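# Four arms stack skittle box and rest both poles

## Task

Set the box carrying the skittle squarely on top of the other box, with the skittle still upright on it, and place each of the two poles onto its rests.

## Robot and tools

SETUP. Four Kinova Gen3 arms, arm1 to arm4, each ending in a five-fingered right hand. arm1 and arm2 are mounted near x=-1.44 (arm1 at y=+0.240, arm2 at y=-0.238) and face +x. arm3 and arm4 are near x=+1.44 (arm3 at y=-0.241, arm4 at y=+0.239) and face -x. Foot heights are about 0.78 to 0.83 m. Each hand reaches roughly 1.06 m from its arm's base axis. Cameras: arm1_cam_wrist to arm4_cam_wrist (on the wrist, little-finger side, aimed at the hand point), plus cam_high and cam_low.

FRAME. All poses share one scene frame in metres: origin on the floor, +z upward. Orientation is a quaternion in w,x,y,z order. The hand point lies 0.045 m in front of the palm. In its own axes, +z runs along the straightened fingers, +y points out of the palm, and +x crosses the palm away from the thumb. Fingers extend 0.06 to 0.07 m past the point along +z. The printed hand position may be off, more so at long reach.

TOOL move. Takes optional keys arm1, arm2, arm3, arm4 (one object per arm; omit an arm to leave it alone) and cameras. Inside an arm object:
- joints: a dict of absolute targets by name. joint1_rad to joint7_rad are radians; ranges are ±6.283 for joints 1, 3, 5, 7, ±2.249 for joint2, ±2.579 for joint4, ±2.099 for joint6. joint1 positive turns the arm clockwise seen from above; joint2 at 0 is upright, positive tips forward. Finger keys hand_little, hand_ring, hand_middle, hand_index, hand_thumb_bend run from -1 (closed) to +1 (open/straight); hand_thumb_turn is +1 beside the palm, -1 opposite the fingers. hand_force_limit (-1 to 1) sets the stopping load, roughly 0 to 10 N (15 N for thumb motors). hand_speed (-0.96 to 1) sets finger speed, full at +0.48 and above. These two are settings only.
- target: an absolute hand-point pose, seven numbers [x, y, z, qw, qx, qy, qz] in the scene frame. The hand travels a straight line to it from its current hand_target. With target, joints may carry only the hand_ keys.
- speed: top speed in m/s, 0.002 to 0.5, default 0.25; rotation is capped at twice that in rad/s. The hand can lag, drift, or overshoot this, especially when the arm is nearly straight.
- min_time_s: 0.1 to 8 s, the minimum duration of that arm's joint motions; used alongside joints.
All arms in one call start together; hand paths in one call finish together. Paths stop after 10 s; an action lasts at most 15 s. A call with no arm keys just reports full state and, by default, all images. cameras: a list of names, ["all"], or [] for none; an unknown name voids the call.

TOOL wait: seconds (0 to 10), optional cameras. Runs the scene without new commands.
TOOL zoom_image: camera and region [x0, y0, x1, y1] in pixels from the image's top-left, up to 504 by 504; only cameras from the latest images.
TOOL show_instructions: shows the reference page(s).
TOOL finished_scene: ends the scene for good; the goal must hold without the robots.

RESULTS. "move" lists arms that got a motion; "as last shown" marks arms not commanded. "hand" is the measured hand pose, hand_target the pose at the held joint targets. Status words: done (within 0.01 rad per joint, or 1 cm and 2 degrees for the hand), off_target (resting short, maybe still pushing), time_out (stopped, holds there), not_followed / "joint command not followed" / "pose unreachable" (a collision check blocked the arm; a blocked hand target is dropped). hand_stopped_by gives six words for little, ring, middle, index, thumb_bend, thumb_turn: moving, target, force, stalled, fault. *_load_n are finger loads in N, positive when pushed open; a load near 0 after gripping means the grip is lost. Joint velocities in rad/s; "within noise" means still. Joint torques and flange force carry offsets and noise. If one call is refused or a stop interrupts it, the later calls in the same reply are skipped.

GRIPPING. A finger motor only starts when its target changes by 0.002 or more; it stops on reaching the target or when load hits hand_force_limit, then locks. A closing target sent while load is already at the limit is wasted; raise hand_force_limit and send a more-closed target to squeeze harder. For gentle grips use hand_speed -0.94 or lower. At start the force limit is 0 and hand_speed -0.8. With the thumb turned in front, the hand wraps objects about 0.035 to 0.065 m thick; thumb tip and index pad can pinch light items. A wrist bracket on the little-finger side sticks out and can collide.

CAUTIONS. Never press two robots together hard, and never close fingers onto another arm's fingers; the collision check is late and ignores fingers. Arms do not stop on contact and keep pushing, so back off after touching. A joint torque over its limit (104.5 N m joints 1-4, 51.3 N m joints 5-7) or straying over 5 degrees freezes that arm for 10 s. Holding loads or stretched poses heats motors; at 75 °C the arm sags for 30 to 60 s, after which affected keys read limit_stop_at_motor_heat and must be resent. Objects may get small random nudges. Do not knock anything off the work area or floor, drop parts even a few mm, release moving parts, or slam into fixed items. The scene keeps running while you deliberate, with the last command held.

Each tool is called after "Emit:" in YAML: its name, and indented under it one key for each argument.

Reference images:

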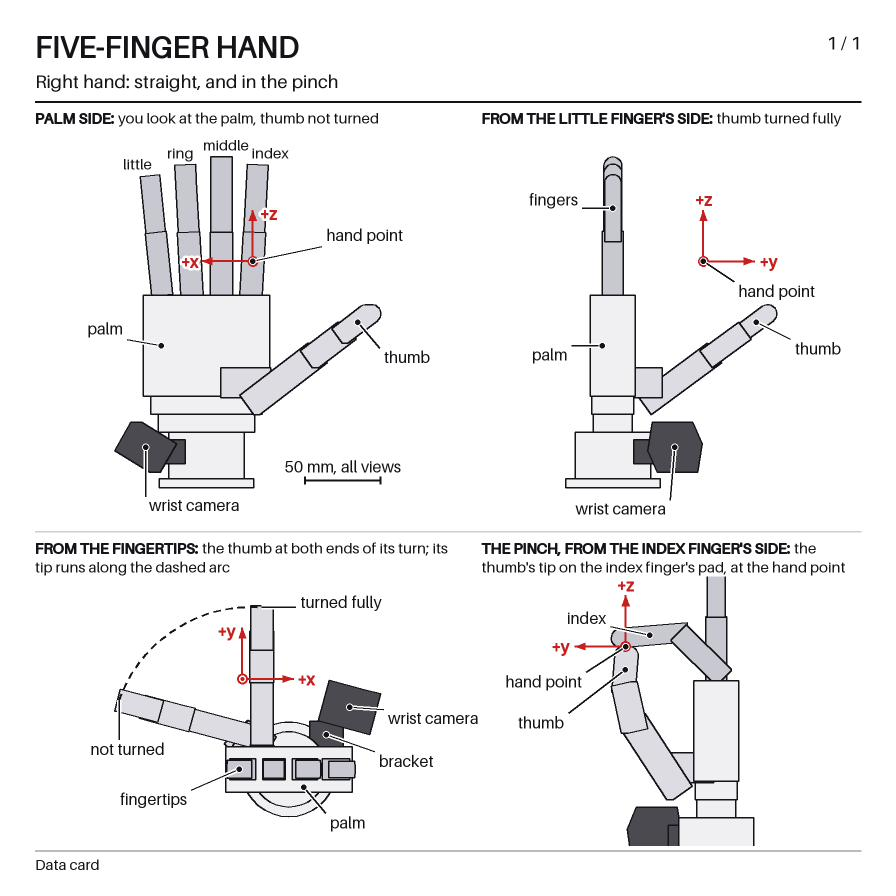

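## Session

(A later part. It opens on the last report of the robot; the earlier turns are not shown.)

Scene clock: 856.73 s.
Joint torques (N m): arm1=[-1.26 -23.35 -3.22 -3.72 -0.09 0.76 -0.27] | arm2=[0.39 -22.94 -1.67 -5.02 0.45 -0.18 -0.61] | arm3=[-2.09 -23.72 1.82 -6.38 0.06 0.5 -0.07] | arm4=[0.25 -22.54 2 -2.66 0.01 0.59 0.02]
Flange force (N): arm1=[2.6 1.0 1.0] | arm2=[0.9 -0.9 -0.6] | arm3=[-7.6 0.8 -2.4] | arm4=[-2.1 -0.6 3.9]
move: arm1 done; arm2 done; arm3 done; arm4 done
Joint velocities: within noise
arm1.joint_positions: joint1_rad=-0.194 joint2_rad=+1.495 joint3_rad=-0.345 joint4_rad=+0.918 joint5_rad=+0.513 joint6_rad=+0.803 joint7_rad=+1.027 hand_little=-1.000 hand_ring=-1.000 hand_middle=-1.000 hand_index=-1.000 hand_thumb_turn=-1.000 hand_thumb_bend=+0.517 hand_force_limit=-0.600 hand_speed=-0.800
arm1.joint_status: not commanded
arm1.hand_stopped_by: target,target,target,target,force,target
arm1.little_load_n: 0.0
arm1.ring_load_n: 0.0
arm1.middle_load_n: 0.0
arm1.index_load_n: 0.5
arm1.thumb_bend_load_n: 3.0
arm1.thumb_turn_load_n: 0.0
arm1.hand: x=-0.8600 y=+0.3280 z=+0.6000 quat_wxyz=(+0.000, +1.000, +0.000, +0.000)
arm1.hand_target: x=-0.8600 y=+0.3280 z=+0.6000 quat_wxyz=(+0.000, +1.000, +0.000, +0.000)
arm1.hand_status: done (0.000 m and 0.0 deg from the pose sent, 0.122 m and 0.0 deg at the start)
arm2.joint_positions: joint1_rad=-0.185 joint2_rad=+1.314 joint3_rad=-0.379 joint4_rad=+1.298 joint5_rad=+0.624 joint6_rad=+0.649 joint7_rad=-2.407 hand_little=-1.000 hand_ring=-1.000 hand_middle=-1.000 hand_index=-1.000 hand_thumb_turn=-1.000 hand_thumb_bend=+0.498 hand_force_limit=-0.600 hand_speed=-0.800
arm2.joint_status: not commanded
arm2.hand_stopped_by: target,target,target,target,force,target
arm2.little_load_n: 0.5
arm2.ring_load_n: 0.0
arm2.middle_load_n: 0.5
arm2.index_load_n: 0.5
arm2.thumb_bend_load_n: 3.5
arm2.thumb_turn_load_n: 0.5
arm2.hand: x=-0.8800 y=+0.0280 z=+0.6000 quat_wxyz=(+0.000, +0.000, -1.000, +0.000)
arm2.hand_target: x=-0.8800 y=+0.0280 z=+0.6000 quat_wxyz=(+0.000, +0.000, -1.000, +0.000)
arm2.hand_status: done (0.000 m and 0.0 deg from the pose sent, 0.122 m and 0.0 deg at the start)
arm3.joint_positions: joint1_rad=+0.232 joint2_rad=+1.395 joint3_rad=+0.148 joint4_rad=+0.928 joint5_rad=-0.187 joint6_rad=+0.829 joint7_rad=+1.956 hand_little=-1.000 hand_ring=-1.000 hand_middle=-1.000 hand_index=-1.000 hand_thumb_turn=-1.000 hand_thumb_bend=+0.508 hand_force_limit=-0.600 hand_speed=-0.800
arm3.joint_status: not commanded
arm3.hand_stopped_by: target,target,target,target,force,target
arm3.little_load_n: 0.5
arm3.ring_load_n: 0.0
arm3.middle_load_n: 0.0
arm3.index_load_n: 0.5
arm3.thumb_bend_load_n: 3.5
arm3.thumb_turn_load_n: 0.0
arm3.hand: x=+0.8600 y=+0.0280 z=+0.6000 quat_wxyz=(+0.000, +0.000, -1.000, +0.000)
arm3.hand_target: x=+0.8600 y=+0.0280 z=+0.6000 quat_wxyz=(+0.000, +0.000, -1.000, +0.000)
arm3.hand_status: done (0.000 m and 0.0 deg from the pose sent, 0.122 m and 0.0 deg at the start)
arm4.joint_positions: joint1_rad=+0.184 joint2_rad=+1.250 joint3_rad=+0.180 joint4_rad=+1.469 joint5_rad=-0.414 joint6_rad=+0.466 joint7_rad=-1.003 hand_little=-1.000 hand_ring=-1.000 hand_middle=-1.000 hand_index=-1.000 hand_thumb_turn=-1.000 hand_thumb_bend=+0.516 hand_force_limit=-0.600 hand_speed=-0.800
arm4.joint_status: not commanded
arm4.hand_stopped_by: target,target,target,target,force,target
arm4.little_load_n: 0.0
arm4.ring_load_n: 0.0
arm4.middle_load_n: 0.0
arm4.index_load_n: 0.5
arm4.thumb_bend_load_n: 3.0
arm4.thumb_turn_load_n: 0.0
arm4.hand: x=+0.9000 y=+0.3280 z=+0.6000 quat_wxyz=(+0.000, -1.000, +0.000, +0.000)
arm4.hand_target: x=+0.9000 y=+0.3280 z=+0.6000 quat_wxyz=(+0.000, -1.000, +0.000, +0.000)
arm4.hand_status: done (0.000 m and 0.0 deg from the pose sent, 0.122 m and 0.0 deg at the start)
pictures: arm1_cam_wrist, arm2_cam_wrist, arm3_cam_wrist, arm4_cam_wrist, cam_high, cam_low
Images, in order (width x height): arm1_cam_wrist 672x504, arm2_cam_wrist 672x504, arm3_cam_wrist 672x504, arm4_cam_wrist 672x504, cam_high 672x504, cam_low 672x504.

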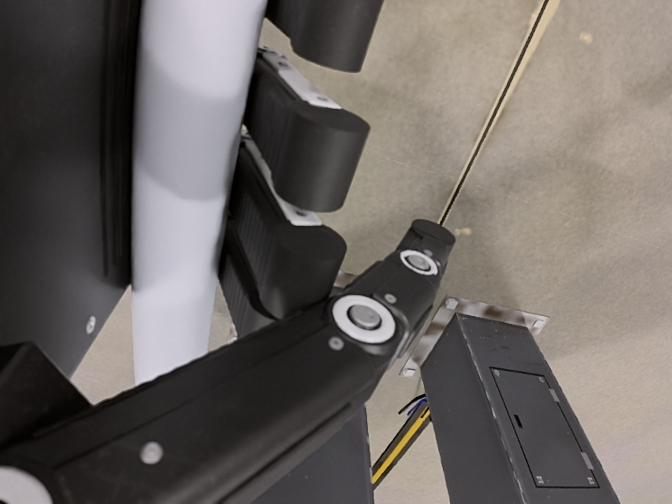

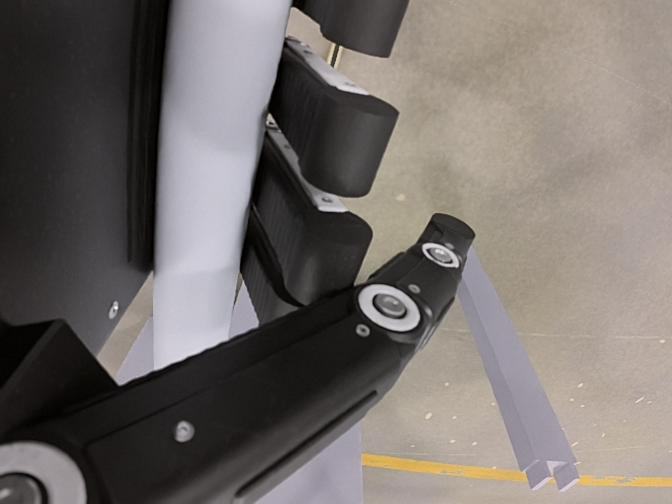

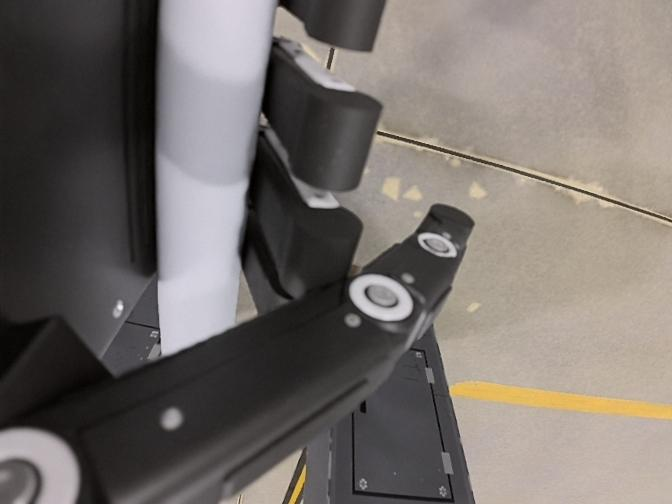

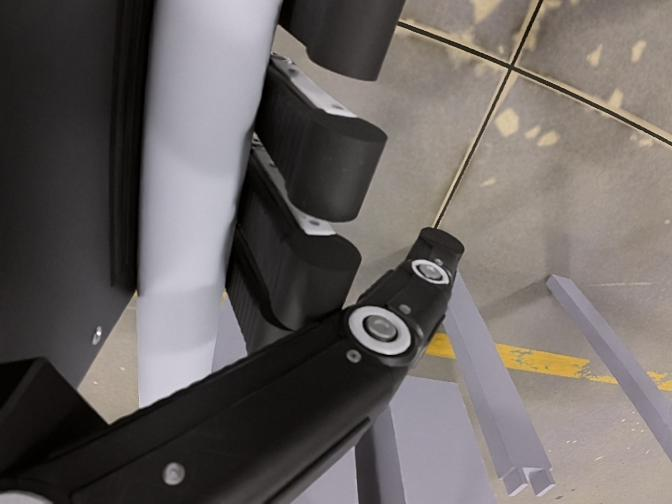

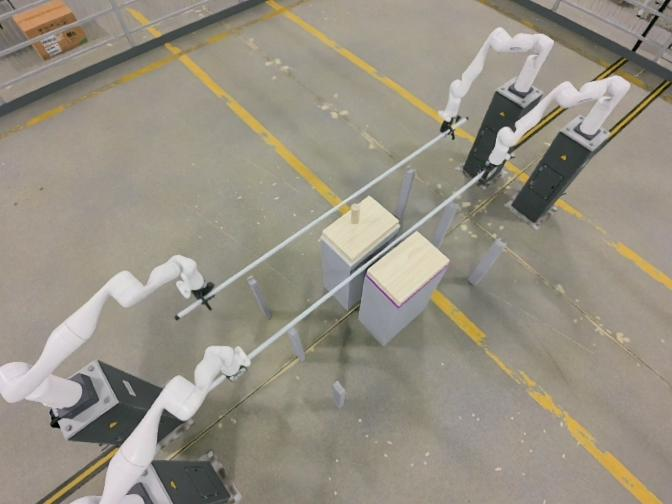

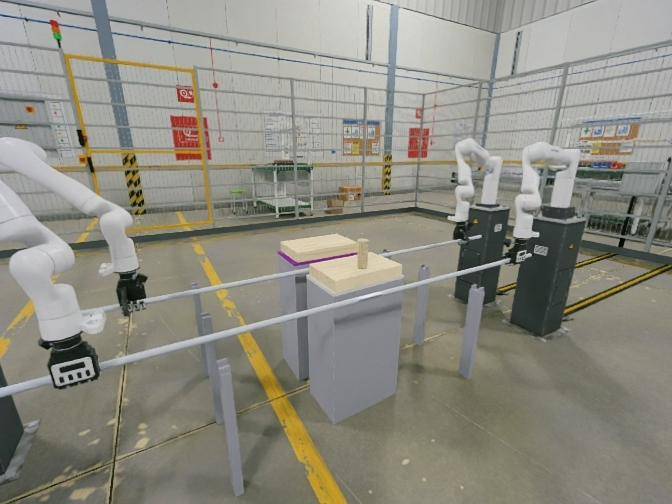

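Emit:
move:
  arm1: {"target": [-0.86, 0.285, 0.667, 0, 1, 0, 0], "speed": 0.06}
  arm3: {"target": [0.86, 0.055, 0.667, 0, 0, 1, 0], "speed": 0.06}
  arm2: {"target": [-0.88, 0.055, 0.667, 0, 0, 1, 0], "speed": 0.06}
  arm4: {"target": [0.90, 0.285, 0.667, 0, 1, 0, 0], "speed": 0.06}
  cameras: ["all"]

Emit:
zoom_image:
  camera: "cam_low"
  region: [260, 210, 440, 345]

Emit:
zoom_image:
  camera: "cam_high"
  region: [280, 180, 480, 330]

Scene clock: 900.83 s.
Joint torques (N m): arm1=[-1.2 -23.14 -3.42 -4.11 -0.02 0.61 -0.28] | arm2=[0.49 -23.01 -1.82 -5.96 0.49 -0.25 -0.62] | arm3=[-2.17 -23.9 1.77 -7.12 0.04 0.4 -0.12] | arm4=[0.12 -22 2.06 -3.41 -0.04 0.44 0]
Flange force (N): arm1=[1.8 1.2 0.7] | arm2=[1.9 -1.2 -0.4] | arm3=[-8.3 0.4 -1.6] | arm4=[-1.6 -0.7 3.8]
move: arm1 done; arm2 done; arm3 done; arm4 done
Joint velocities: within noise
arm1.joint_positions: joint1_rad=-0.109 joint2_rad=+1.341 joint3_rad=-0.357 joint4_rad=+1.063 joint5_rad=+0.509 joint6_rad=+0.819 joint7_rad=+1.064 hand_little=-1.000 hand_ring=-1.000 hand_middle=-1.000 hand_index=-1.000 hand_thumb_turn=-1.000 hand_thumb_bend=+0.517 hand_force_limit=-0.600 hand_speed=-0.800
arm1.joint_status: not commanded
arm1.hand_stopped_by: target,target,target,target,force,target
arm1.little_load_n: 0.0
arm1.ring_load_n: 0.0
arm1.middle_load_n: 0.5
arm1.index_load_n: 0.5
arm1.thumb_bend_load_n: 3.0
arm1.thumb_turn_load_n: 0.0
arm1.hand: x=-0.8600 y=+0.2850 z=+0.6670 quat_wxyz=(+0.000, +1.000, +0.000, +0.000)
arm1.hand_target: x=-0.8600 y=+0.2850 z=+0.6670 quat_wxyz=(+0.000, +1.000, +0.000, +0.000)
arm1.hand_status: done (0.000 m and 0.0 deg from the pose sent, 0.080 m and 0.0 deg at the start)
arm2.joint_positions: joint1_rad=-0.209 joint2_rad=+1.199 joint3_rad=-0.421 joint4_rad=+1.310 joint5_rad=+0.580 joint6_rad=+0.755 joint7_rad=-2.416 hand_little=-1.000 hand_ring=-1.000 hand_middle=-1.000 hand_index=-1.000 hand_thumb_turn=-1.000 hand_thumb_bend=+0.498 hand_force_limit=-0.600 hand_speed=-0.800
arm2.joint_status: not commanded
arm2.hand_stopped_by: target,target,target,target,force,target
arm2.little_load_n: 0.5
arm2.ring_load_n: 0.0
arm2.middle_load_n: 0.5
arm2.index_load_n: 0.5
arm2.thumb_bend_load_n: 3.0
arm2.thumb_turn_load_n: 0.5
arm2.hand: x=-0.8800 y=+0.0550 z=+0.6670 quat_wxyz=(+0.000, +0.000, -1.000, +0.000)
arm2.hand_target: x=-0.8800 y=+0.0550 z=+0.6670 quat_wxyz=(+0.000, +0.000, -1.000, +0.000)
arm2.hand_status: done (0.000 m and 0.0 deg from the pose sent, 0.072 m and 0.0 deg at the start)
arm3.joint_positions: joint1_rad=+0.269 joint2_rad=+1.289 joint3_rad=+0.156 joint4_rad=+0.938 joint5_rad=-0.177 joint6_rad=+0.925 joint7_rad=+1.989 hand_little=-1.000 hand_ring=-1.000 hand_middle=-1.000 hand_index=-1.000 hand_thumb_turn=-1.000 hand_thumb_bend=+0.508 hand_force_limit=-0.600 hand_speed=-0.800
arm3.joint_status: not commanded
arm3.hand_stopped_by: target,target,target,target,force,target
arm3.little_load_n: 0.5
arm3.ring_load_n: 0.0
arm3.middle_load_n: 0.0
arm3.index_load_n: 0.5
arm3.thumb_bend_load_n: 3.5
arm3.thumb_turn_load_n: 0.0
arm3.hand: x=+0.8600 y=+0.0550 z=+0.6670 quat_wxyz=(+0.000, +0.000, -1.000, +0.000)
arm3.hand_target: x=+0.8600 y=+0.0550 z=+0.6670 quat_wxyz=(+0.000, +0.000, -1.000, +0.000)
arm3.hand_status: done (0.000 m and 0.0 deg from the pose sent, 0.072 m and 0.0 deg at the start)
arm4.joint_positions: joint1_rad=+0.081 joint2_rad=+1.099 joint3_rad=+0.216 joint4_rad=+1.569 joint5_rad=-0.415 joint6_rad=+0.525 joint7_rad=-1.073 hand_little=-1.000 hand_ring=-1.000 hand_middle=-1.000 hand_index=-1.000 hand_thumb_turn=-1.000 hand_thumb_bend=+0.516 hand_force_limit=-0.600 hand_speed=-0.800
arm4.joint_status: not commanded
arm4.hand_stopped_by: target,target,target,target,force,target
arm4.little_load_n: 0.0
arm4.ring_load_n: 0.0
arm4.middle_load_n: 0.0
arm4.index_load_n: 0.5
arm4.thumb_bend_load_n: 3.0
arm4.thumb_turn_load_n: 0.0
arm4.hand: x=+0.9000 y=+0.2850 z=+0.6670 quat_wxyz=(+0.000, -1.000, +0.000, +0.000)
arm4.hand_target: x=+0.9000 y=+0.2850 z=+0.6670 quat_wxyz=(+0.000, -1.000, +0.000, +0.000)
arm4.hand_status: done (0.000 m and 0.0 deg from the pose sent, 0.080 m and 0.0 deg at the start)
pictures: arm1_cam_wrist, arm2_cam_wrist, arm3_cam_wrist, arm4_cam_wrist, cam_high, cam_low
Images, in order (width x height): arm1_cam_wrist 672x504, arm2_cam_wrist 672x504, arm3_cam_wrist 672x504, arm4_cam_wrist 672x504, cam_high 672x504, cam_low 672x504.

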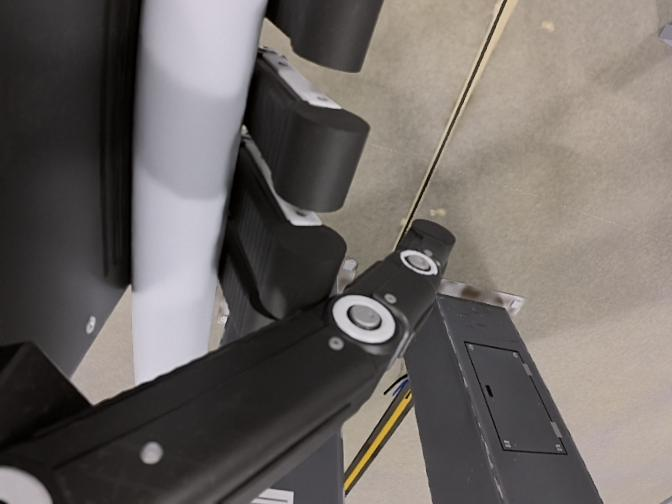

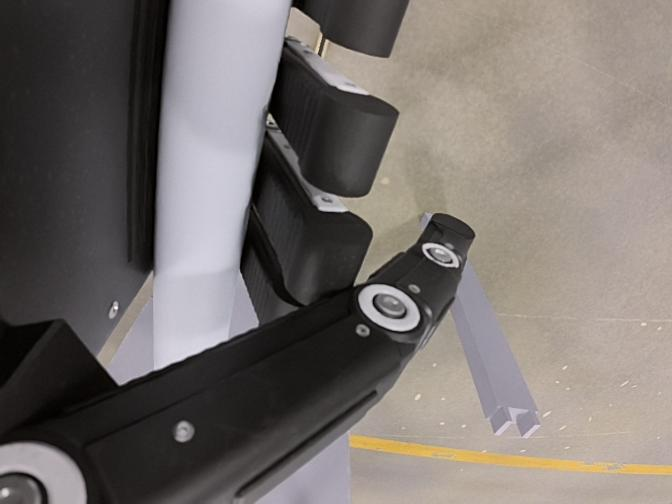

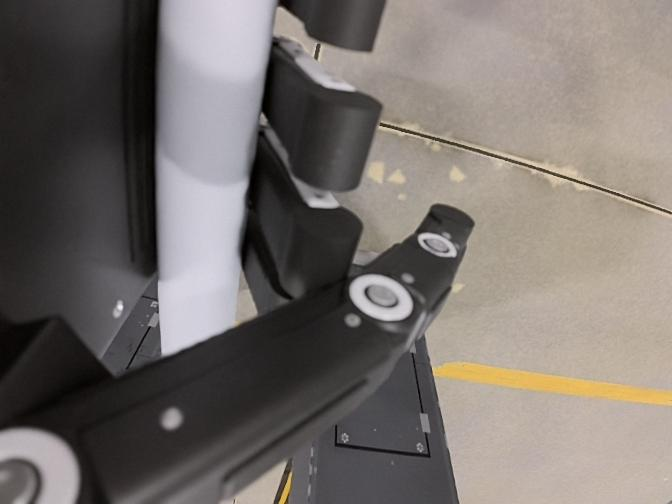

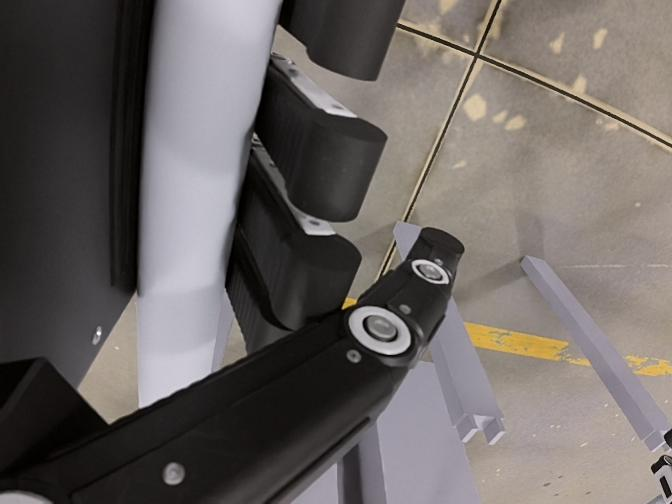

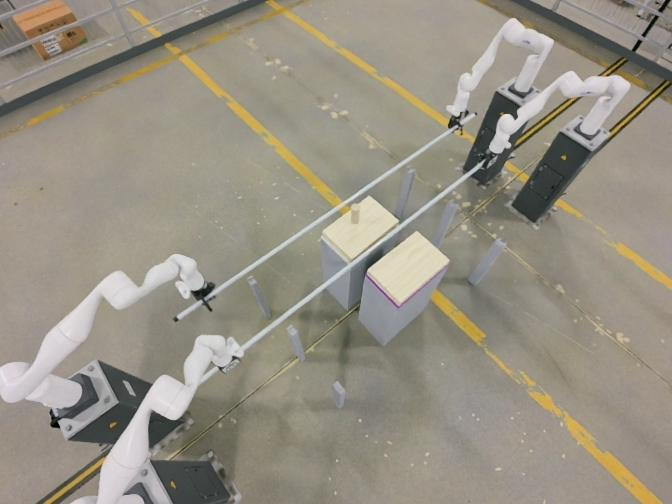

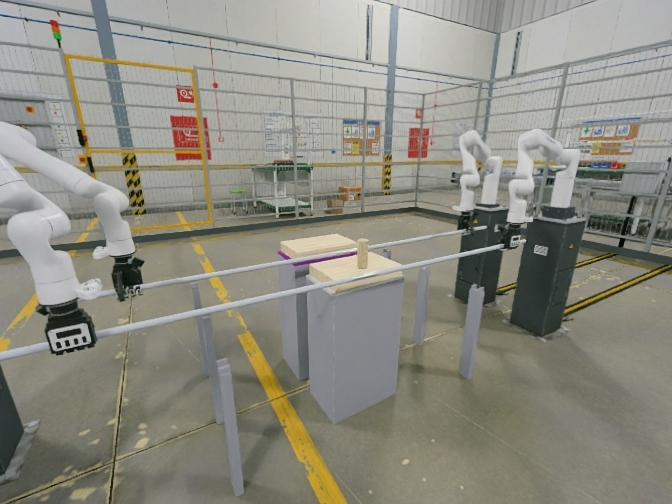

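Scaled by 2.800.

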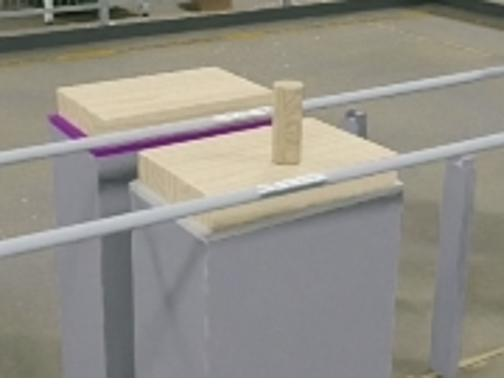

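Scaled by 2.520.

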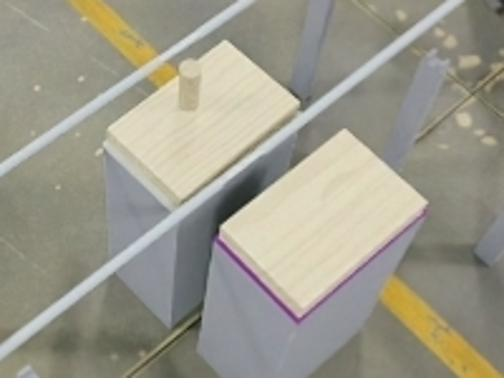

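Emit:
move:
  arm1: {"target": [-0.86, 0.275, 0.64, 0, 1, 0, 0], "speed": 0.05}
  arm3: {"target": [0.86, 0.070, 0.64, 0, 0, 1, 0], "speed": 0.05}
  arm2: {"target": [-0.88, 0.070, 0.64, 0, 0, 1, 0], "speed": 0.05}
  arm4: {"target": [0.90, 0.275, 0.64, 0, 1, 0, 0], "speed": 0.05}
  cameras: ["cam_high", "cam_low"]

Emit:
zoom_image:
  camera: "cam_low"
  region: [290, 220, 410, 310]

Emit:
zoom_image:
  camera: "cam_high"
  region: [310, 180, 430, 270]

Scene clock: 956.77 s.
Joint torques (N m): arm1=[-1.15 -23.46 -3.3 -4.19 0.15 0.41 -0.21] | arm2=[0.56 -23.41 -1.76 -5.92 0.56 -0.29 -0.62] | arm3=[-2.18 -24.22 1.69 -7.16 0.06 0.38 -0.09] | arm4=[0.13 -22.39 1.94 -3.41 -0.06 0.27 0]
Flange force (N): arm1=[1.7 1.1 0.8] | arm2=[2.0 -1.1 -0.5] | arm3=[-8.9 -0.1 -2.0] | arm4=[-1.1 -0.5 3.8]
move: arm1 done; arm2 done; arm3 done; arm4 done
Joint velocities: within noise
arm1.joint_positions: joint1_rad=-0.097 joint2_rad=+1.391 joint3_rad=-0.350 joint4_rad=+1.040 joint5_rad=+0.519 joint6_rad=+0.791 joint7_rad=+1.078 hand_little=-1.000 hand_ring=-1.000 hand_middle=-1.000 hand_index=-1.000 hand_thumb_turn=-1.000 hand_thumb_bend=+0.517 hand_force_limit=-0.600 hand_speed=-0.800
arm1.joint_status: not commanded
arm1.hand_stopped_by: target,target,target,target,force,target
arm1.little_load_n: 0.0
arm1.ring_load_n: 0.0
arm1.middle_load_n: 0.0
arm1.index_load_n: 0.5
arm1.thumb_bend_load_n: 3.0
arm1.thumb_turn_load_n: 0.0
arm1.hand: x=-0.8600 y=+0.2750 z=+0.6400 quat_wxyz=(+0.000, +1.000, +0.000, +0.000)
arm1.hand_target: x=-0.8600 y=+0.2750 z=+0.6400 quat_wxyz=(+0.000, +1.000, +0.000, +0.000)
arm1.hand_status: done (0.000 m and 0.0 deg from the pose sent, 0.029 m and 0.0 deg at the start)
arm2.joint_positions: joint1_rad=-0.244 joint2_rad=+1.259 joint3_rad=-0.409 joint4_rad=+1.263 joint5_rad=+0.588 joint6_rad=+0.739 joint7_rad=-2.433 hand_little=-1.000 hand_ring=-1.000 hand_middle=-1.000 hand_index=-1.000 hand_thumb_turn=-1.000 hand_thumb_bend=+0.498 hand_force_limit=-0.600 hand_speed=-0.800
arm2.joint_status: not commanded
arm2.hand_stopped_by: target,target,target,target,force,target
arm2.little_load_n: 0.5
arm2.ring_load_n: 0.0
arm2.middle_load_n: 0.5
arm2.index_load_n: 0.5
arm2.thumb_bend_load_n: 3.0
arm2.thumb_turn_load_n: 0.5
arm2.hand: x=-0.8800 y=+0.0700 z=+0.6400 quat_wxyz=(+0.000, +0.000, -1.000, +0.000)
arm2.hand_target: x=-0.8800 y=+0.0700 z=+0.6400 quat_wxyz=(+0.000, +0.000, -1.000, +0.000)
arm2.hand_status: done (0.000 m and 0.0 deg from the pose sent, 0.031 m and 0.0 deg at the start)
arm3.joint_positions: joint1_rad=+0.295 joint2_rad=+1.351 joint3_rad=+0.153 joint4_rad=+0.881 joint5_rad=-0.177 joint6_rad=+0.919 joint7_rad=+2.006 hand_little=-1.000 hand_ring=-1.000 hand_middle=-1.000 hand_index=-1.000 hand_thumb_turn=-1.000 hand_thumb_bend=+0.508 hand_force_limit=-0.600 hand_speed=-0.800
arm3.joint_status: not commanded
arm3.hand_stopped_by: target,target,target,target,force,target
arm3.little_load_n: 0.5
arm3.ring_load_n: 0.0
arm3.middle_load_n: 0.0
arm3.index_load_n: 1.0
arm3.thumb_bend_load_n: 3.5
arm3.thumb_turn_load_n: 0.0
arm3.hand: x=+0.8600 y=+0.0700 z=+0.6400 quat_wxyz=(+0.000, +0.000, -1.000, +0.000)
arm3.hand_target: x=+0.8600 y=+0.0700 z=+0.6400 quat_wxyz=(+0.000, +0.000, -1.000, +0.000)
arm3.hand_status: done (0.000 m and 0.0 deg from the pose sent, 0.031 m and 0.0 deg at the start)
arm4.joint_positions: joint1_rad=+0.071 joint2_rad=+1.152 joint3_rad=+0.199 joint4_rad=+1.558 joint5_rad=-0.429 joint6_rad=+0.480 joint7_rad=-1.080 hand_little=-1.000 hand_ring=-1.000 hand_middle=-1.000 hand_index=-1.000 hand_thumb_turn=-1.000 hand_thumb_bend=+0.516 hand_force_limit=-0.600 hand_speed=-0.800
arm4.joint_status: not commanded
arm4.hand_stopped_by: target,target,target,target,force,target
arm4.little_load_n: 0.0
arm4.ring_load_n: 0.0
arm4.middle_load_n: 0.0
arm4.index_load_n: 0.5
arm4.thumb_bend_load_n: 3.0
arm4.thumb_turn_load_n: 0.0
arm4.hand: x=+0.9000 y=+0.2750 z=+0.6400 quat_wxyz=(+0.000, -1.000, +0.000, +0.000)
arm4.hand_target: x=+0.9000 y=+0.2750 z=+0.6400 quat_wxyz=(+0.000, -1.000, +0.000, +0.000)
arm4.hand_status: done (0.000 m and 0.0 deg from the pose sent, 0.029 m and 0.0 deg at the start)
Images, in order (width x height): cam_high 672x504, cam_low 672x504.

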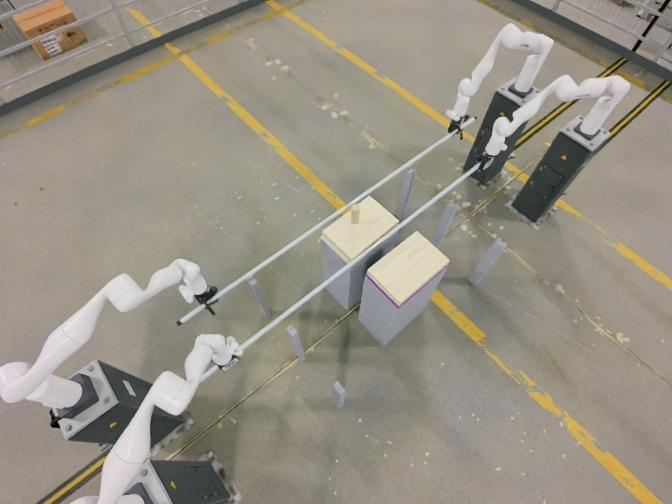

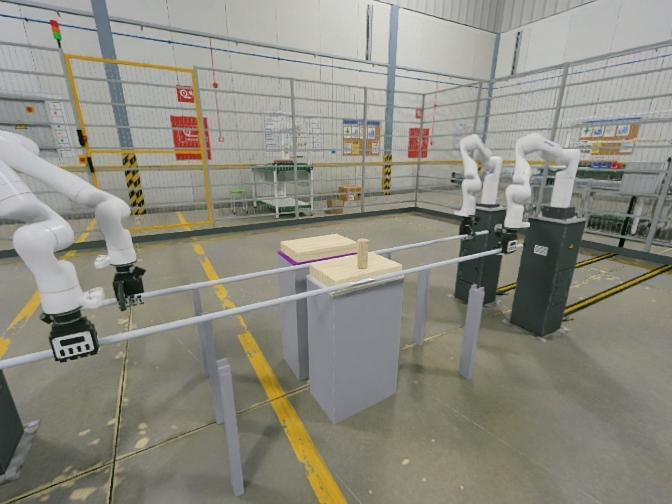

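Scaled by 4.200.

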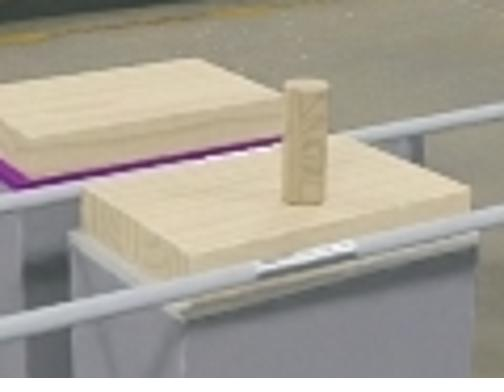

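Scaled by 4.200.

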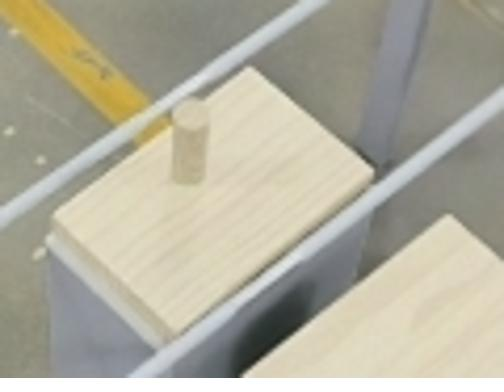

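Emit:
move:
  arm1: {"target": [-0.86, 0.265, 0.645, 0, 1, 0, 0], "speed": 0.03}
  arm3: {"target": [0.86, 0.086, 0.645, 0, 0, 1, 0], "speed": 0.03}
  arm2: {"target": [-0.88, 0.086, 0.645, 0, 0, 1, 0], "speed": 0.03}
  arm4: {"target": [0.90, 0.265, 0.645, 0, 1, 0, 0], "speed": 0.03}
  cameras: ["cam_high", "cam_low"]

Emit:
zoom_image:
  camera: "cam_low"
  region: [290, 220, 410, 310]

Emit:
zoom_image:
  camera: "cam_high"
  region: [310, 180, 430, 270]

Scene clock: 979.27 s.
Joint torques (N m): arm1=[-1.07 -23.52 -3.29 -4.41 0.13 0.39 -0.25] | arm2=[0.42 -23.77 -1.9 -6.28 0.54 -0.37 -0.63] | arm3=[-2.15 -24.68 1.71 -7.61 0.05 0.18 -0.12] | arm4=[0.1 -22.37 1.96 -3.58 -0.13 0.23 0]
Flange force (N): arm1=[0.8 1.2 0.7] | arm2=[2.5 -1.7 -0.3] | arm3=[-9.7 -0.7 -1.9] | arm4=[-0.7 -0.5 3.8]
move: arm1 done; arm2 done; arm3 done; arm4 done
Joint velocities: within noise
arm1.joint_positions: joint1_rad=-0.079 joint2_rad=+1.378 joint3_rad=-0.351 joint4_rad=+1.055 joint5_rad=+0.520 joint6_rad=+0.790 joint7_rad=+1.090 hand_little=-1.000 hand_ring=-1.000 hand_middle=-1.000 hand_index=-1.000 hand_thumb_turn=-1.000 hand_thumb_bend=+0.517 hand_force_limit=-0.600 hand_speed=-0.800
arm1.joint_status: not commanded
arm1.hand_stopped_by: target,target,target,target,force,target
arm1.little_load_n: 0.0
arm1.ring_load_n: 0.0
arm1.middle_load_n: 0.0
arm1.index_load_n: 0.5
arm1.thumb_bend_load_n: 3.0
arm1.thumb_turn_load_n: 0.0
arm1.hand: x=-0.8600 y=+0.2650 z=+0.6450 quat_wxyz=(+0.000, +1.000, +0.000, +0.000)
arm1.hand_target: x=-0.8600 y=+0.2650 z=+0.6450 quat_wxyz=(+0.000, +1.000, +0.000, +0.000)
arm1.hand_status: done (0.000 m and 0.0 deg from the pose sent, 0.011 m and 0.0 deg at the start)
arm2.joint_positions: joint1_rad=-0.269 joint2_rad=+1.260 joint3_rad=-0.415 joint4_rad=+1.234 joint5_rad=+0.578 joint6_rad=+0.765 joint7_rad=-2.443 hand_little=-1.000 hand_ring=-1.000 hand_middle=-1.000 hand_index=-1.000 hand_thumb_turn=-1.000 hand_thumb_bend=+0.498 hand_force_limit=-0.600 hand_speed=-0.800
arm2.joint_status: not commanded
arm2.hand_stopped_by: target,target,target,target,force,target
arm2.little_load_n: 0.5
arm2.ring_load_n: 0.0
arm2.middle_load_n: 0.5
arm2.index_load_n: 0.5
arm2.thumb_bend_load_n: 3.0
arm2.thumb_turn_load_n: 0.5
arm2.hand: x=-0.8800 y=+0.0860 z=+0.6450 quat_wxyz=(+0.000, +0.000, -1.000, +0.000)
arm2.hand_target: x=-0.8800 y=+0.0860 z=+0.6450 quat_wxyz=(+0.000, +0.000, -1.000, +0.000)
arm2.hand_status: done (0.000 m and 0.0 deg from the pose sent, 0.017 m and 0.0 deg at the start)
arm3.joint_positions: joint1_rad=+0.319 joint2_rad=+1.357 joint3_rad=+0.154 joint4_rad=+0.845 joint5_rad=-0.174 joint6_rad=+0.949 joint7_rad=+2.024 hand_little=-1.000 hand_ring=-1.000 hand_middle=-1.000 hand_index=-1.000 hand_thumb_turn=-1.000 hand_thumb_bend=+0.508 hand_force_limit=-0.600 hand_speed=-0.800
arm3.joint_status: not commanded
arm3.hand_stopped_by: target,target,target,target,force,target
arm3.little_load_n: 0.5
arm3.ring_load_n: 0.0
arm3.middle_load_n: 0.0
arm3.index_load_n: 0.5
arm3.thumb_bend_load_n: 3.5
arm3.thumb_turn_load_n: 0.0
arm3.hand: x=+0.8600 y=+0.0860 z=+0.6450 quat_wxyz=(+0.000, +0.000, -1.000, +0.000)
arm3.hand_target: x=+0.8600 y=+0.0860 z=+0.6450 quat_wxyz=(+0.000, +0.000, -1.000, +0.000)
arm3.hand_status: done (0.000 m and 0.0 deg from the pose sent, 0.017 m and 0.0 deg at the start)
arm4.joint_positions: joint1_rad=+0.049 joint2_rad=+1.140 joint3_rad=+0.203 joint4_rad=+1.569 joint5_rad=-0.433 joint6_rad=+0.483 joint7_rad=-1.095 hand_little=-1.000 hand_ring=-1.000 hand_middle=-1.000 hand_index=-1.000 hand_thumb_turn=-1.000 hand_thumb_bend=+0.516 hand_force_limit=-0.600 hand_speed=-0.800
arm4.joint_status: not commanded
arm4.hand_stopped_by: target,target,target,target,force,target
arm4.little_load_n: 0.5
arm4.ring_load_n: 0.0
arm4.middle_load_n: 0.0
arm4.index_load_n: 0.5
arm4.thumb_bend_load_n: 3.0
arm4.thumb_turn_load_n: 0.0
arm4.hand: x=+0.9000 y=+0.2650 z=+0.6450 quat_wxyz=(+0.000, -1.000, +0.000, +0.000)
arm4.hand_target: x=+0.9000 y=+0.2650 z=+0.6450 quat_wxyz=(+0.000, -1.000, +0.000, +0.000)
arm4.hand_status: done (0.000 m and 0.0 deg from the pose sent, 0.011 m and 0.0 deg at the start)
Images, in order (width x height): cam_high 672x504, cam_low 672x504.

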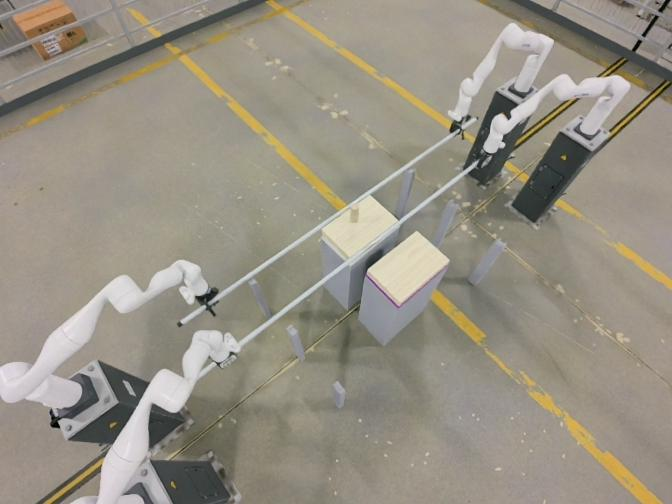

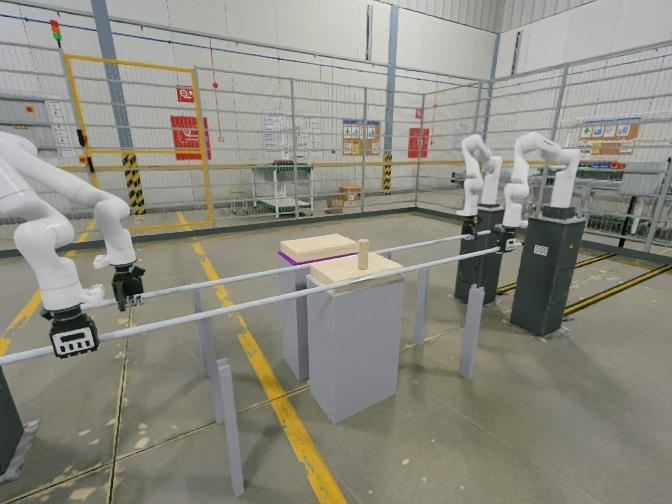

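Scaled by 4.200.

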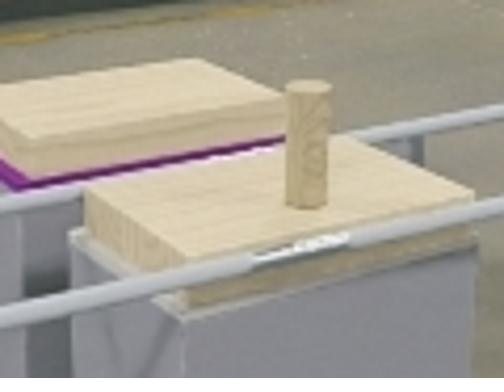

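Scaled by 4.200.

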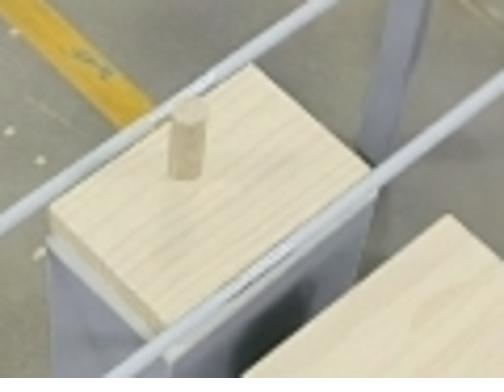

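Emit:
move:
  arm1: {"target": [-0.86, 0.253, 0.645, 0, 1, 0, 0], "speed": 0.03}
  arm4: {"target": [0.90, 0.253, 0.645, 0, 1, 0, 0], "speed": 0.03}
  cameras: ["cam_high", "cam_low"]

Emit:
zoom_image:
  camera: "cam_low"
  region: [290, 220, 410, 310]

Emit:
zoom_image:
  camera: "cam_high"
  region: [310, 180, 430, 270]

Scene clock: 1007.27 s.
Joint torques (N m): arm1=[-0.48 -23.35 -2.78 -4.29 0.19 0.59 -0.31] | arm2=[0.49 -23.91 -1.86 -6.38 0.54 -0.45 -0.64] | arm3=[-1.73 -24.57 2 -7.42 0.17 0.29 -0.18] | arm4=[-0.57 -22.47 1.26 -3.71 -0.24 0.32 0.04]
Flange force (N): arm1=[1.0 0.3 0.7] | arm2=[2.4 -1.6 -0.2] | arm3=[-9.2 -1.1 -1.8] | arm4=[-0.4 -1.7 3.9]
move: arm1 done; arm4 done
Joint velocities: within noise
arm1.joint_positions: joint1_rad=-0.059 joint2_rad=+1.375 joint3_rad=-0.351 joint4_rad=+1.064 joint5_rad=+0.523 joint6_rad=+0.785 joint7_rad=+1.105 hand_little=-1.000 hand_ring=-1.000 hand_middle=-1.000 hand_index=-1.000 hand_thumb_turn=-1.000 hand_thumb_bend=+0.517 hand_force_limit=-0.600 hand_speed=-0.800
arm1.joint_status: not commanded
arm1.hand_stopped_by: target,target,target,target,force,target
arm1.little_load_n: 0.0
arm1.ring_load_n: 0.0
arm1.middle_load_n: 0.0
arm1.index_load_n: 0.5
arm1.thumb_bend_load_n: 3.0
arm1.thumb_turn_load_n: 0.0
arm1.hand: x=-0.8600 y=+0.2530 z=+0.6450 quat_wxyz=(+0.000, +1.000, +0.000, +0.000)
arm1.hand_target: x=-0.8600 y=+0.2530 z=+0.6450 quat_wxyz=(+0.000, +1.000, +0.000, +0.000)
arm1.hand_status: done (0.000 m and 0.0 deg from the pose sent, 0.012 m and 0.0 deg at the start)
arm2, arm3: as last shown
arm2.middle_load_n: 0.0
arm2.index_load_n: 0.0
arm4.joint_positions: joint1_rad=+0.025 joint2_rad=+1.138 joint3_rad=+0.204 joint4_rad=+1.576 joint5_rad=-0.439 joint6_rad=+0.478 joint7_rad=-1.112 hand_little=-1.000 hand_ring=-1.000 hand_middle=-1.000 hand_index=-1.000 hand_thumb_turn=-1.000 hand_thumb_bend=+0.516 hand_force_limit=-0.600 hand_speed=-0.800
arm4.joint_status: not commanded
arm4.hand_stopped_by: target,target,target,target,force,target
arm4.little_load_n: 0.0
arm4.ring_load_n: 0.0
arm4.middle_load_n: 0.0
arm4.index_load_n: 0.0
arm4.thumb_bend_load_n: 3.5
arm4.thumb_turn_load_n: 0.0
arm4.hand: x=+0.9000 y=+0.2530 z=+0.6450 quat_wxyz=(+0.000, -1.000, +0.000, +0.000)
arm4.hand_target: x=+0.9000 y=+0.2530 z=+0.6450 quat_wxyz=(+0.000, -1.000, +0.000, +0.000)
arm4.hand_status: done (0.000 m and 0.0 deg from the pose sent, 0.012 m and 0.0 deg at the start)
Images, in order (width x height): cam_high 672x504, cam_low 672x504.

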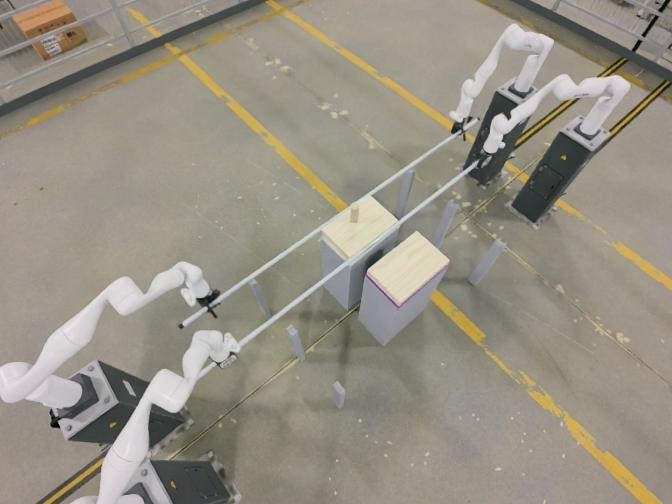

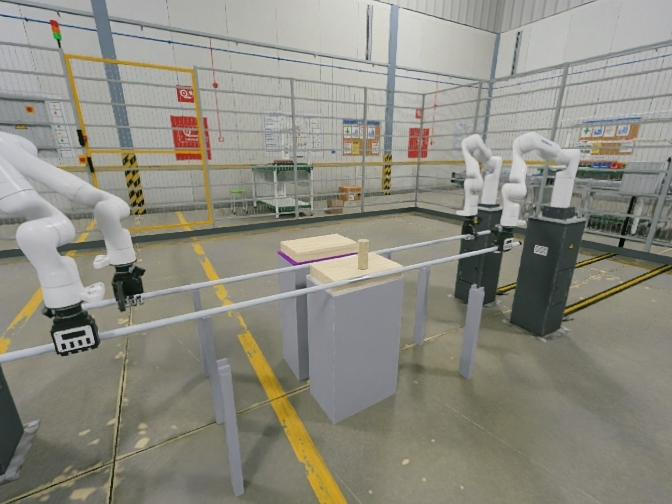

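Scaled by 4.200.

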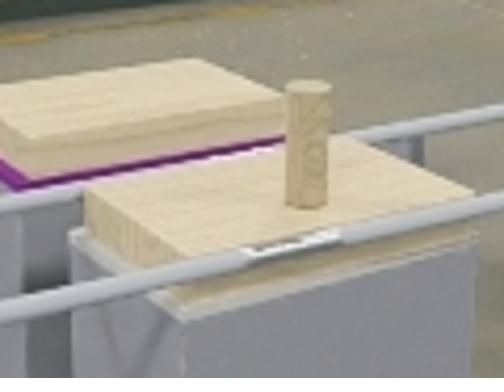

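Scaled by 4.200.

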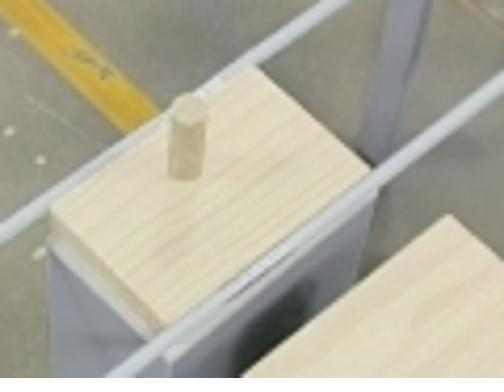

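Emit:
move:
  arm1: {"target": [-0.86, 0.250, 0.645, 0, 1, 0, 0], "speed": 0.02}
  arm4: {"target": [0.90, 0.250, 0.645, 0, 1, 0, 0], "speed": 0.02}
  arm2: {"target": [-0.88, 0.088, 0.645, 0, 0, 1, 0], "speed": 0.02}
  arm3: {"target": [0.86, 0.088, 0.645, 0, 0, 1, 0], "speed": 0.02}
  cameras: ["cam_high", "cam_low"]

Emit:
zoom_image:
  camera: "cam_low"
  region: [290, 220, 410, 310]

Emit:
zoom_image:
  camera: "cam_high"
  region: [310, 180, 430, 270]

Scene clock: 1027.57 s.
Joint torques (N m): arm1=[1.07 -23.38 -1.66 -4.42 0.34 0.86 -0.67] | arm2=[-0.25 -24.17 -2.62 -6.81 0.42 -0.84 -0.62] | arm3=[0.4 -24.98 3.48 -7.83 0.56 -0.16 -0.58] | arm4=[-2.01 -22.62 -0.32 -3.87 -0.47 0.57 0.19]
Flange force (N): arm1=[1.2 -1.7 0.8] | arm2=[3.1 -3.3 -0.4] | arm3=[-9.4 -4.0 -1.9] | arm4=[-0.2 -4.2 3.8]
move: arm1 done; arm2 done; arm3 done; arm4 done
Joint velocities: within noise
arm1.joint_positions: joint1_rad=-0.054 joint2_rad=+1.374 joint3_rad=-0.351 joint4_rad=+1.066 joint5_rad=+0.524 joint6_rad=+0.784 joint7_rad=+1.109 hand_little=-1.000 hand_ring=-1.000 hand_middle=-1.000 hand_index=-1.000 hand_thumb_turn=-1.000 hand_thumb_bend=+0.517 hand_force_limit=-0.600 hand_speed=-0.800
arm1.joint_status: not commanded
arm1.hand_stopped_by: target,target,target,target,force,target
arm1.little_load_n: 0.0
arm1.ring_load_n: 0.0
arm1.middle_load_n: 0.0
arm1.index_load_n: 1.5
arm1.thumb_bend_load_n: 3.0
arm1.thumb_turn_load_n: 0.0
arm1.hand: x=-0.8600 y=+0.2500 z=+0.6450 quat_wxyz=(+0.000, +1.000, +0.000, +0.000)
arm1.hand_target: x=-0.8600 y=+0.2500 z=+0.6450 quat_wxyz=(+0.000, +1.000, +0.000, +0.000)
arm1.hand_status: done (0.000 m and 0.0 deg from the pose sent, 0.003 m and 0.0 deg at the start)
arm2.joint_positions: joint1_rad=-0.273 joint2_rad=+1.261 joint3_rad=-0.415 joint4_rad=+1.230 joint5_rad=+0.577 joint6_rad=+0.767 joint7_rad=-2.444 hand_little=-1.000 hand_ring=-1.000 hand_middle=-1.000 hand_index=-1.000 hand_thumb_turn=-1.000 hand_thumb_bend=+0.498 hand_force_limit=-0.600 hand_speed=-0.800
arm2.joint_status: not commanded
arm2.hand_stopped_by: target,target,target,target,force,target
arm2.little_load_n: 0.5
arm2.ring_load_n: 0.0
arm2.middle_load_n: 0.5
arm2.index_load_n: 0.0
arm2.thumb_bend_load_n: 3.5
arm2.thumb_turn_load_n: 0.5
arm2.hand: x=-0.8800 y=+0.0880 z=+0.6450 quat_wxyz=(+0.000, +0.000, -1.000, +0.000)
arm2.hand_target: x=-0.8800 y=+0.0880 z=+0.6450 quat_wxyz=(+0.000, +0.000, -1.000, +0.000)
arm2.hand_status: done (0.000 m and 0.0 deg from the pose sent, 0.002 m and 0.0 deg at the start)
arm3.joint_positions: joint1_rad=+0.322 joint2_rad=+1.359 joint3_rad=+0.154 joint4_rad=+0.840 joint5_rad=-0.174 joint6_rad=+0.952 joint7_rad=+2.027 hand_little=-1.000 hand_ring=-1.000 hand_middle=-1.000 hand_index=-1.000 hand_thumb_turn=-1.000 hand_thumb_bend=+0.508 hand_force_limit=-0.600 hand_speed=-0.800
arm3.joint_status: not commanded
arm3.hand_stopped_by: target,target,target,target,force,target
arm3.little_load_n: 0.5
arm3.ring_load_n: 0.0
arm3.middle_load_n: 0.0
arm3.index_load_n: 1.5
arm3.thumb_bend_load_n: 3.0
arm3.thumb_turn_load_n: 0.0
arm3.hand: x=+0.8600 y=+0.0880 z=+0.6450 quat_wxyz=(+0.000, +0.000, -1.000, +0.000)
arm3.hand_target: x=+0.8600 y=+0.0880 z=+0.6450 quat_wxyz=(+0.000, +0.000, -1.000, +0.000)
arm3.hand_status: done (0.000 m and 0.0 deg from the pose sent, 0.002 m and 0.0 deg at the start)
arm4.joint_positions: joint1_rad=+0.019 joint2_rad=+1.137 joint3_rad=+0.204 joint4_rad=+1.578 joint5_rad=-0.440 joint6_rad=+0.477 joint7_rad=-1.116 hand_little=-1.000 hand_ring=-1.000 hand_middle=-1.000 hand_index=-1.000 hand_thumb_turn=-1.000 hand_thumb_bend=+0.516 hand_force_limit=-0.600 hand_speed=-0.800
arm4.joint_status: not commanded
arm4.hand_stopped_by: target,target,target,target,force,target
arm4.little_load_n: 0.0
arm4.ring_load_n: 0.0
arm4.middle_load_n: 0.0
arm4.index_load_n: 0.5
arm4.thumb_bend_load_n: 3.0
arm4.thumb_turn_load_n: 0.0
arm4.hand: x=+0.9000 y=+0.2500 z=+0.6450 quat_wxyz=(+0.000, -1.000, +0.000, +0.000)
arm4.hand_target: x=+0.9000 y=+0.2500 z=+0.6450 quat_wxyz=(+0.000, -1.000, +0.000, +0.000)
arm4.hand_status: done (0.000 m and 0.0 deg from the pose sent, 0.003 m and 0.0 deg at the start)
Images, in order (width x height): cam_high 672x504, cam_low 672x504.

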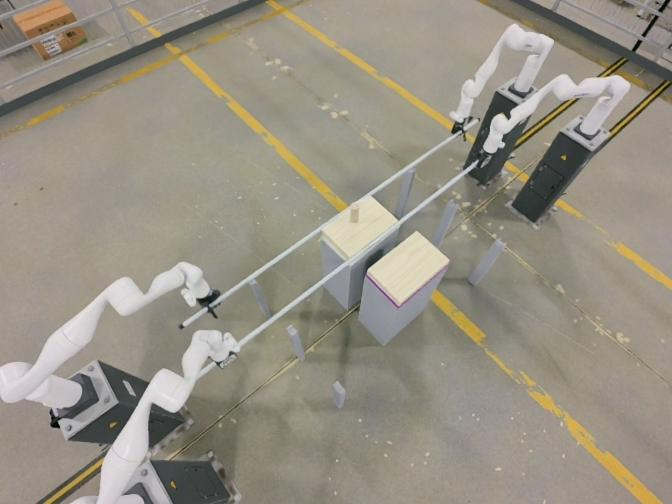

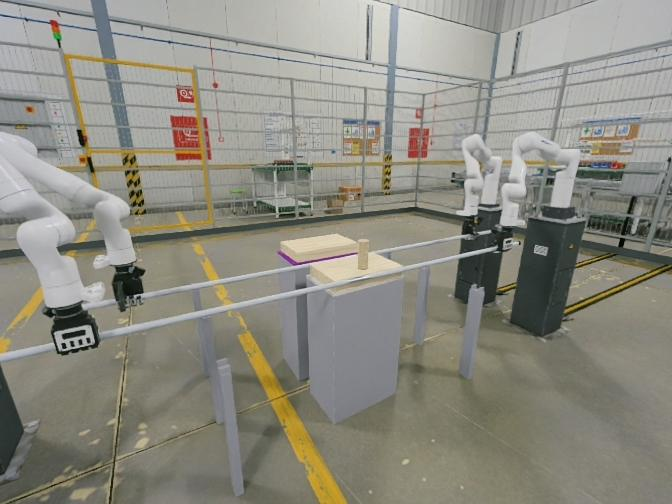

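Scaled by 4.200.

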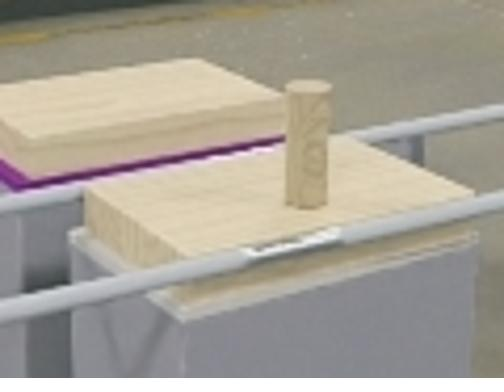

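Scaled by 4.200.

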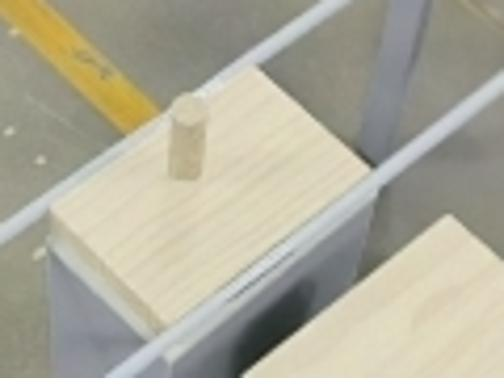

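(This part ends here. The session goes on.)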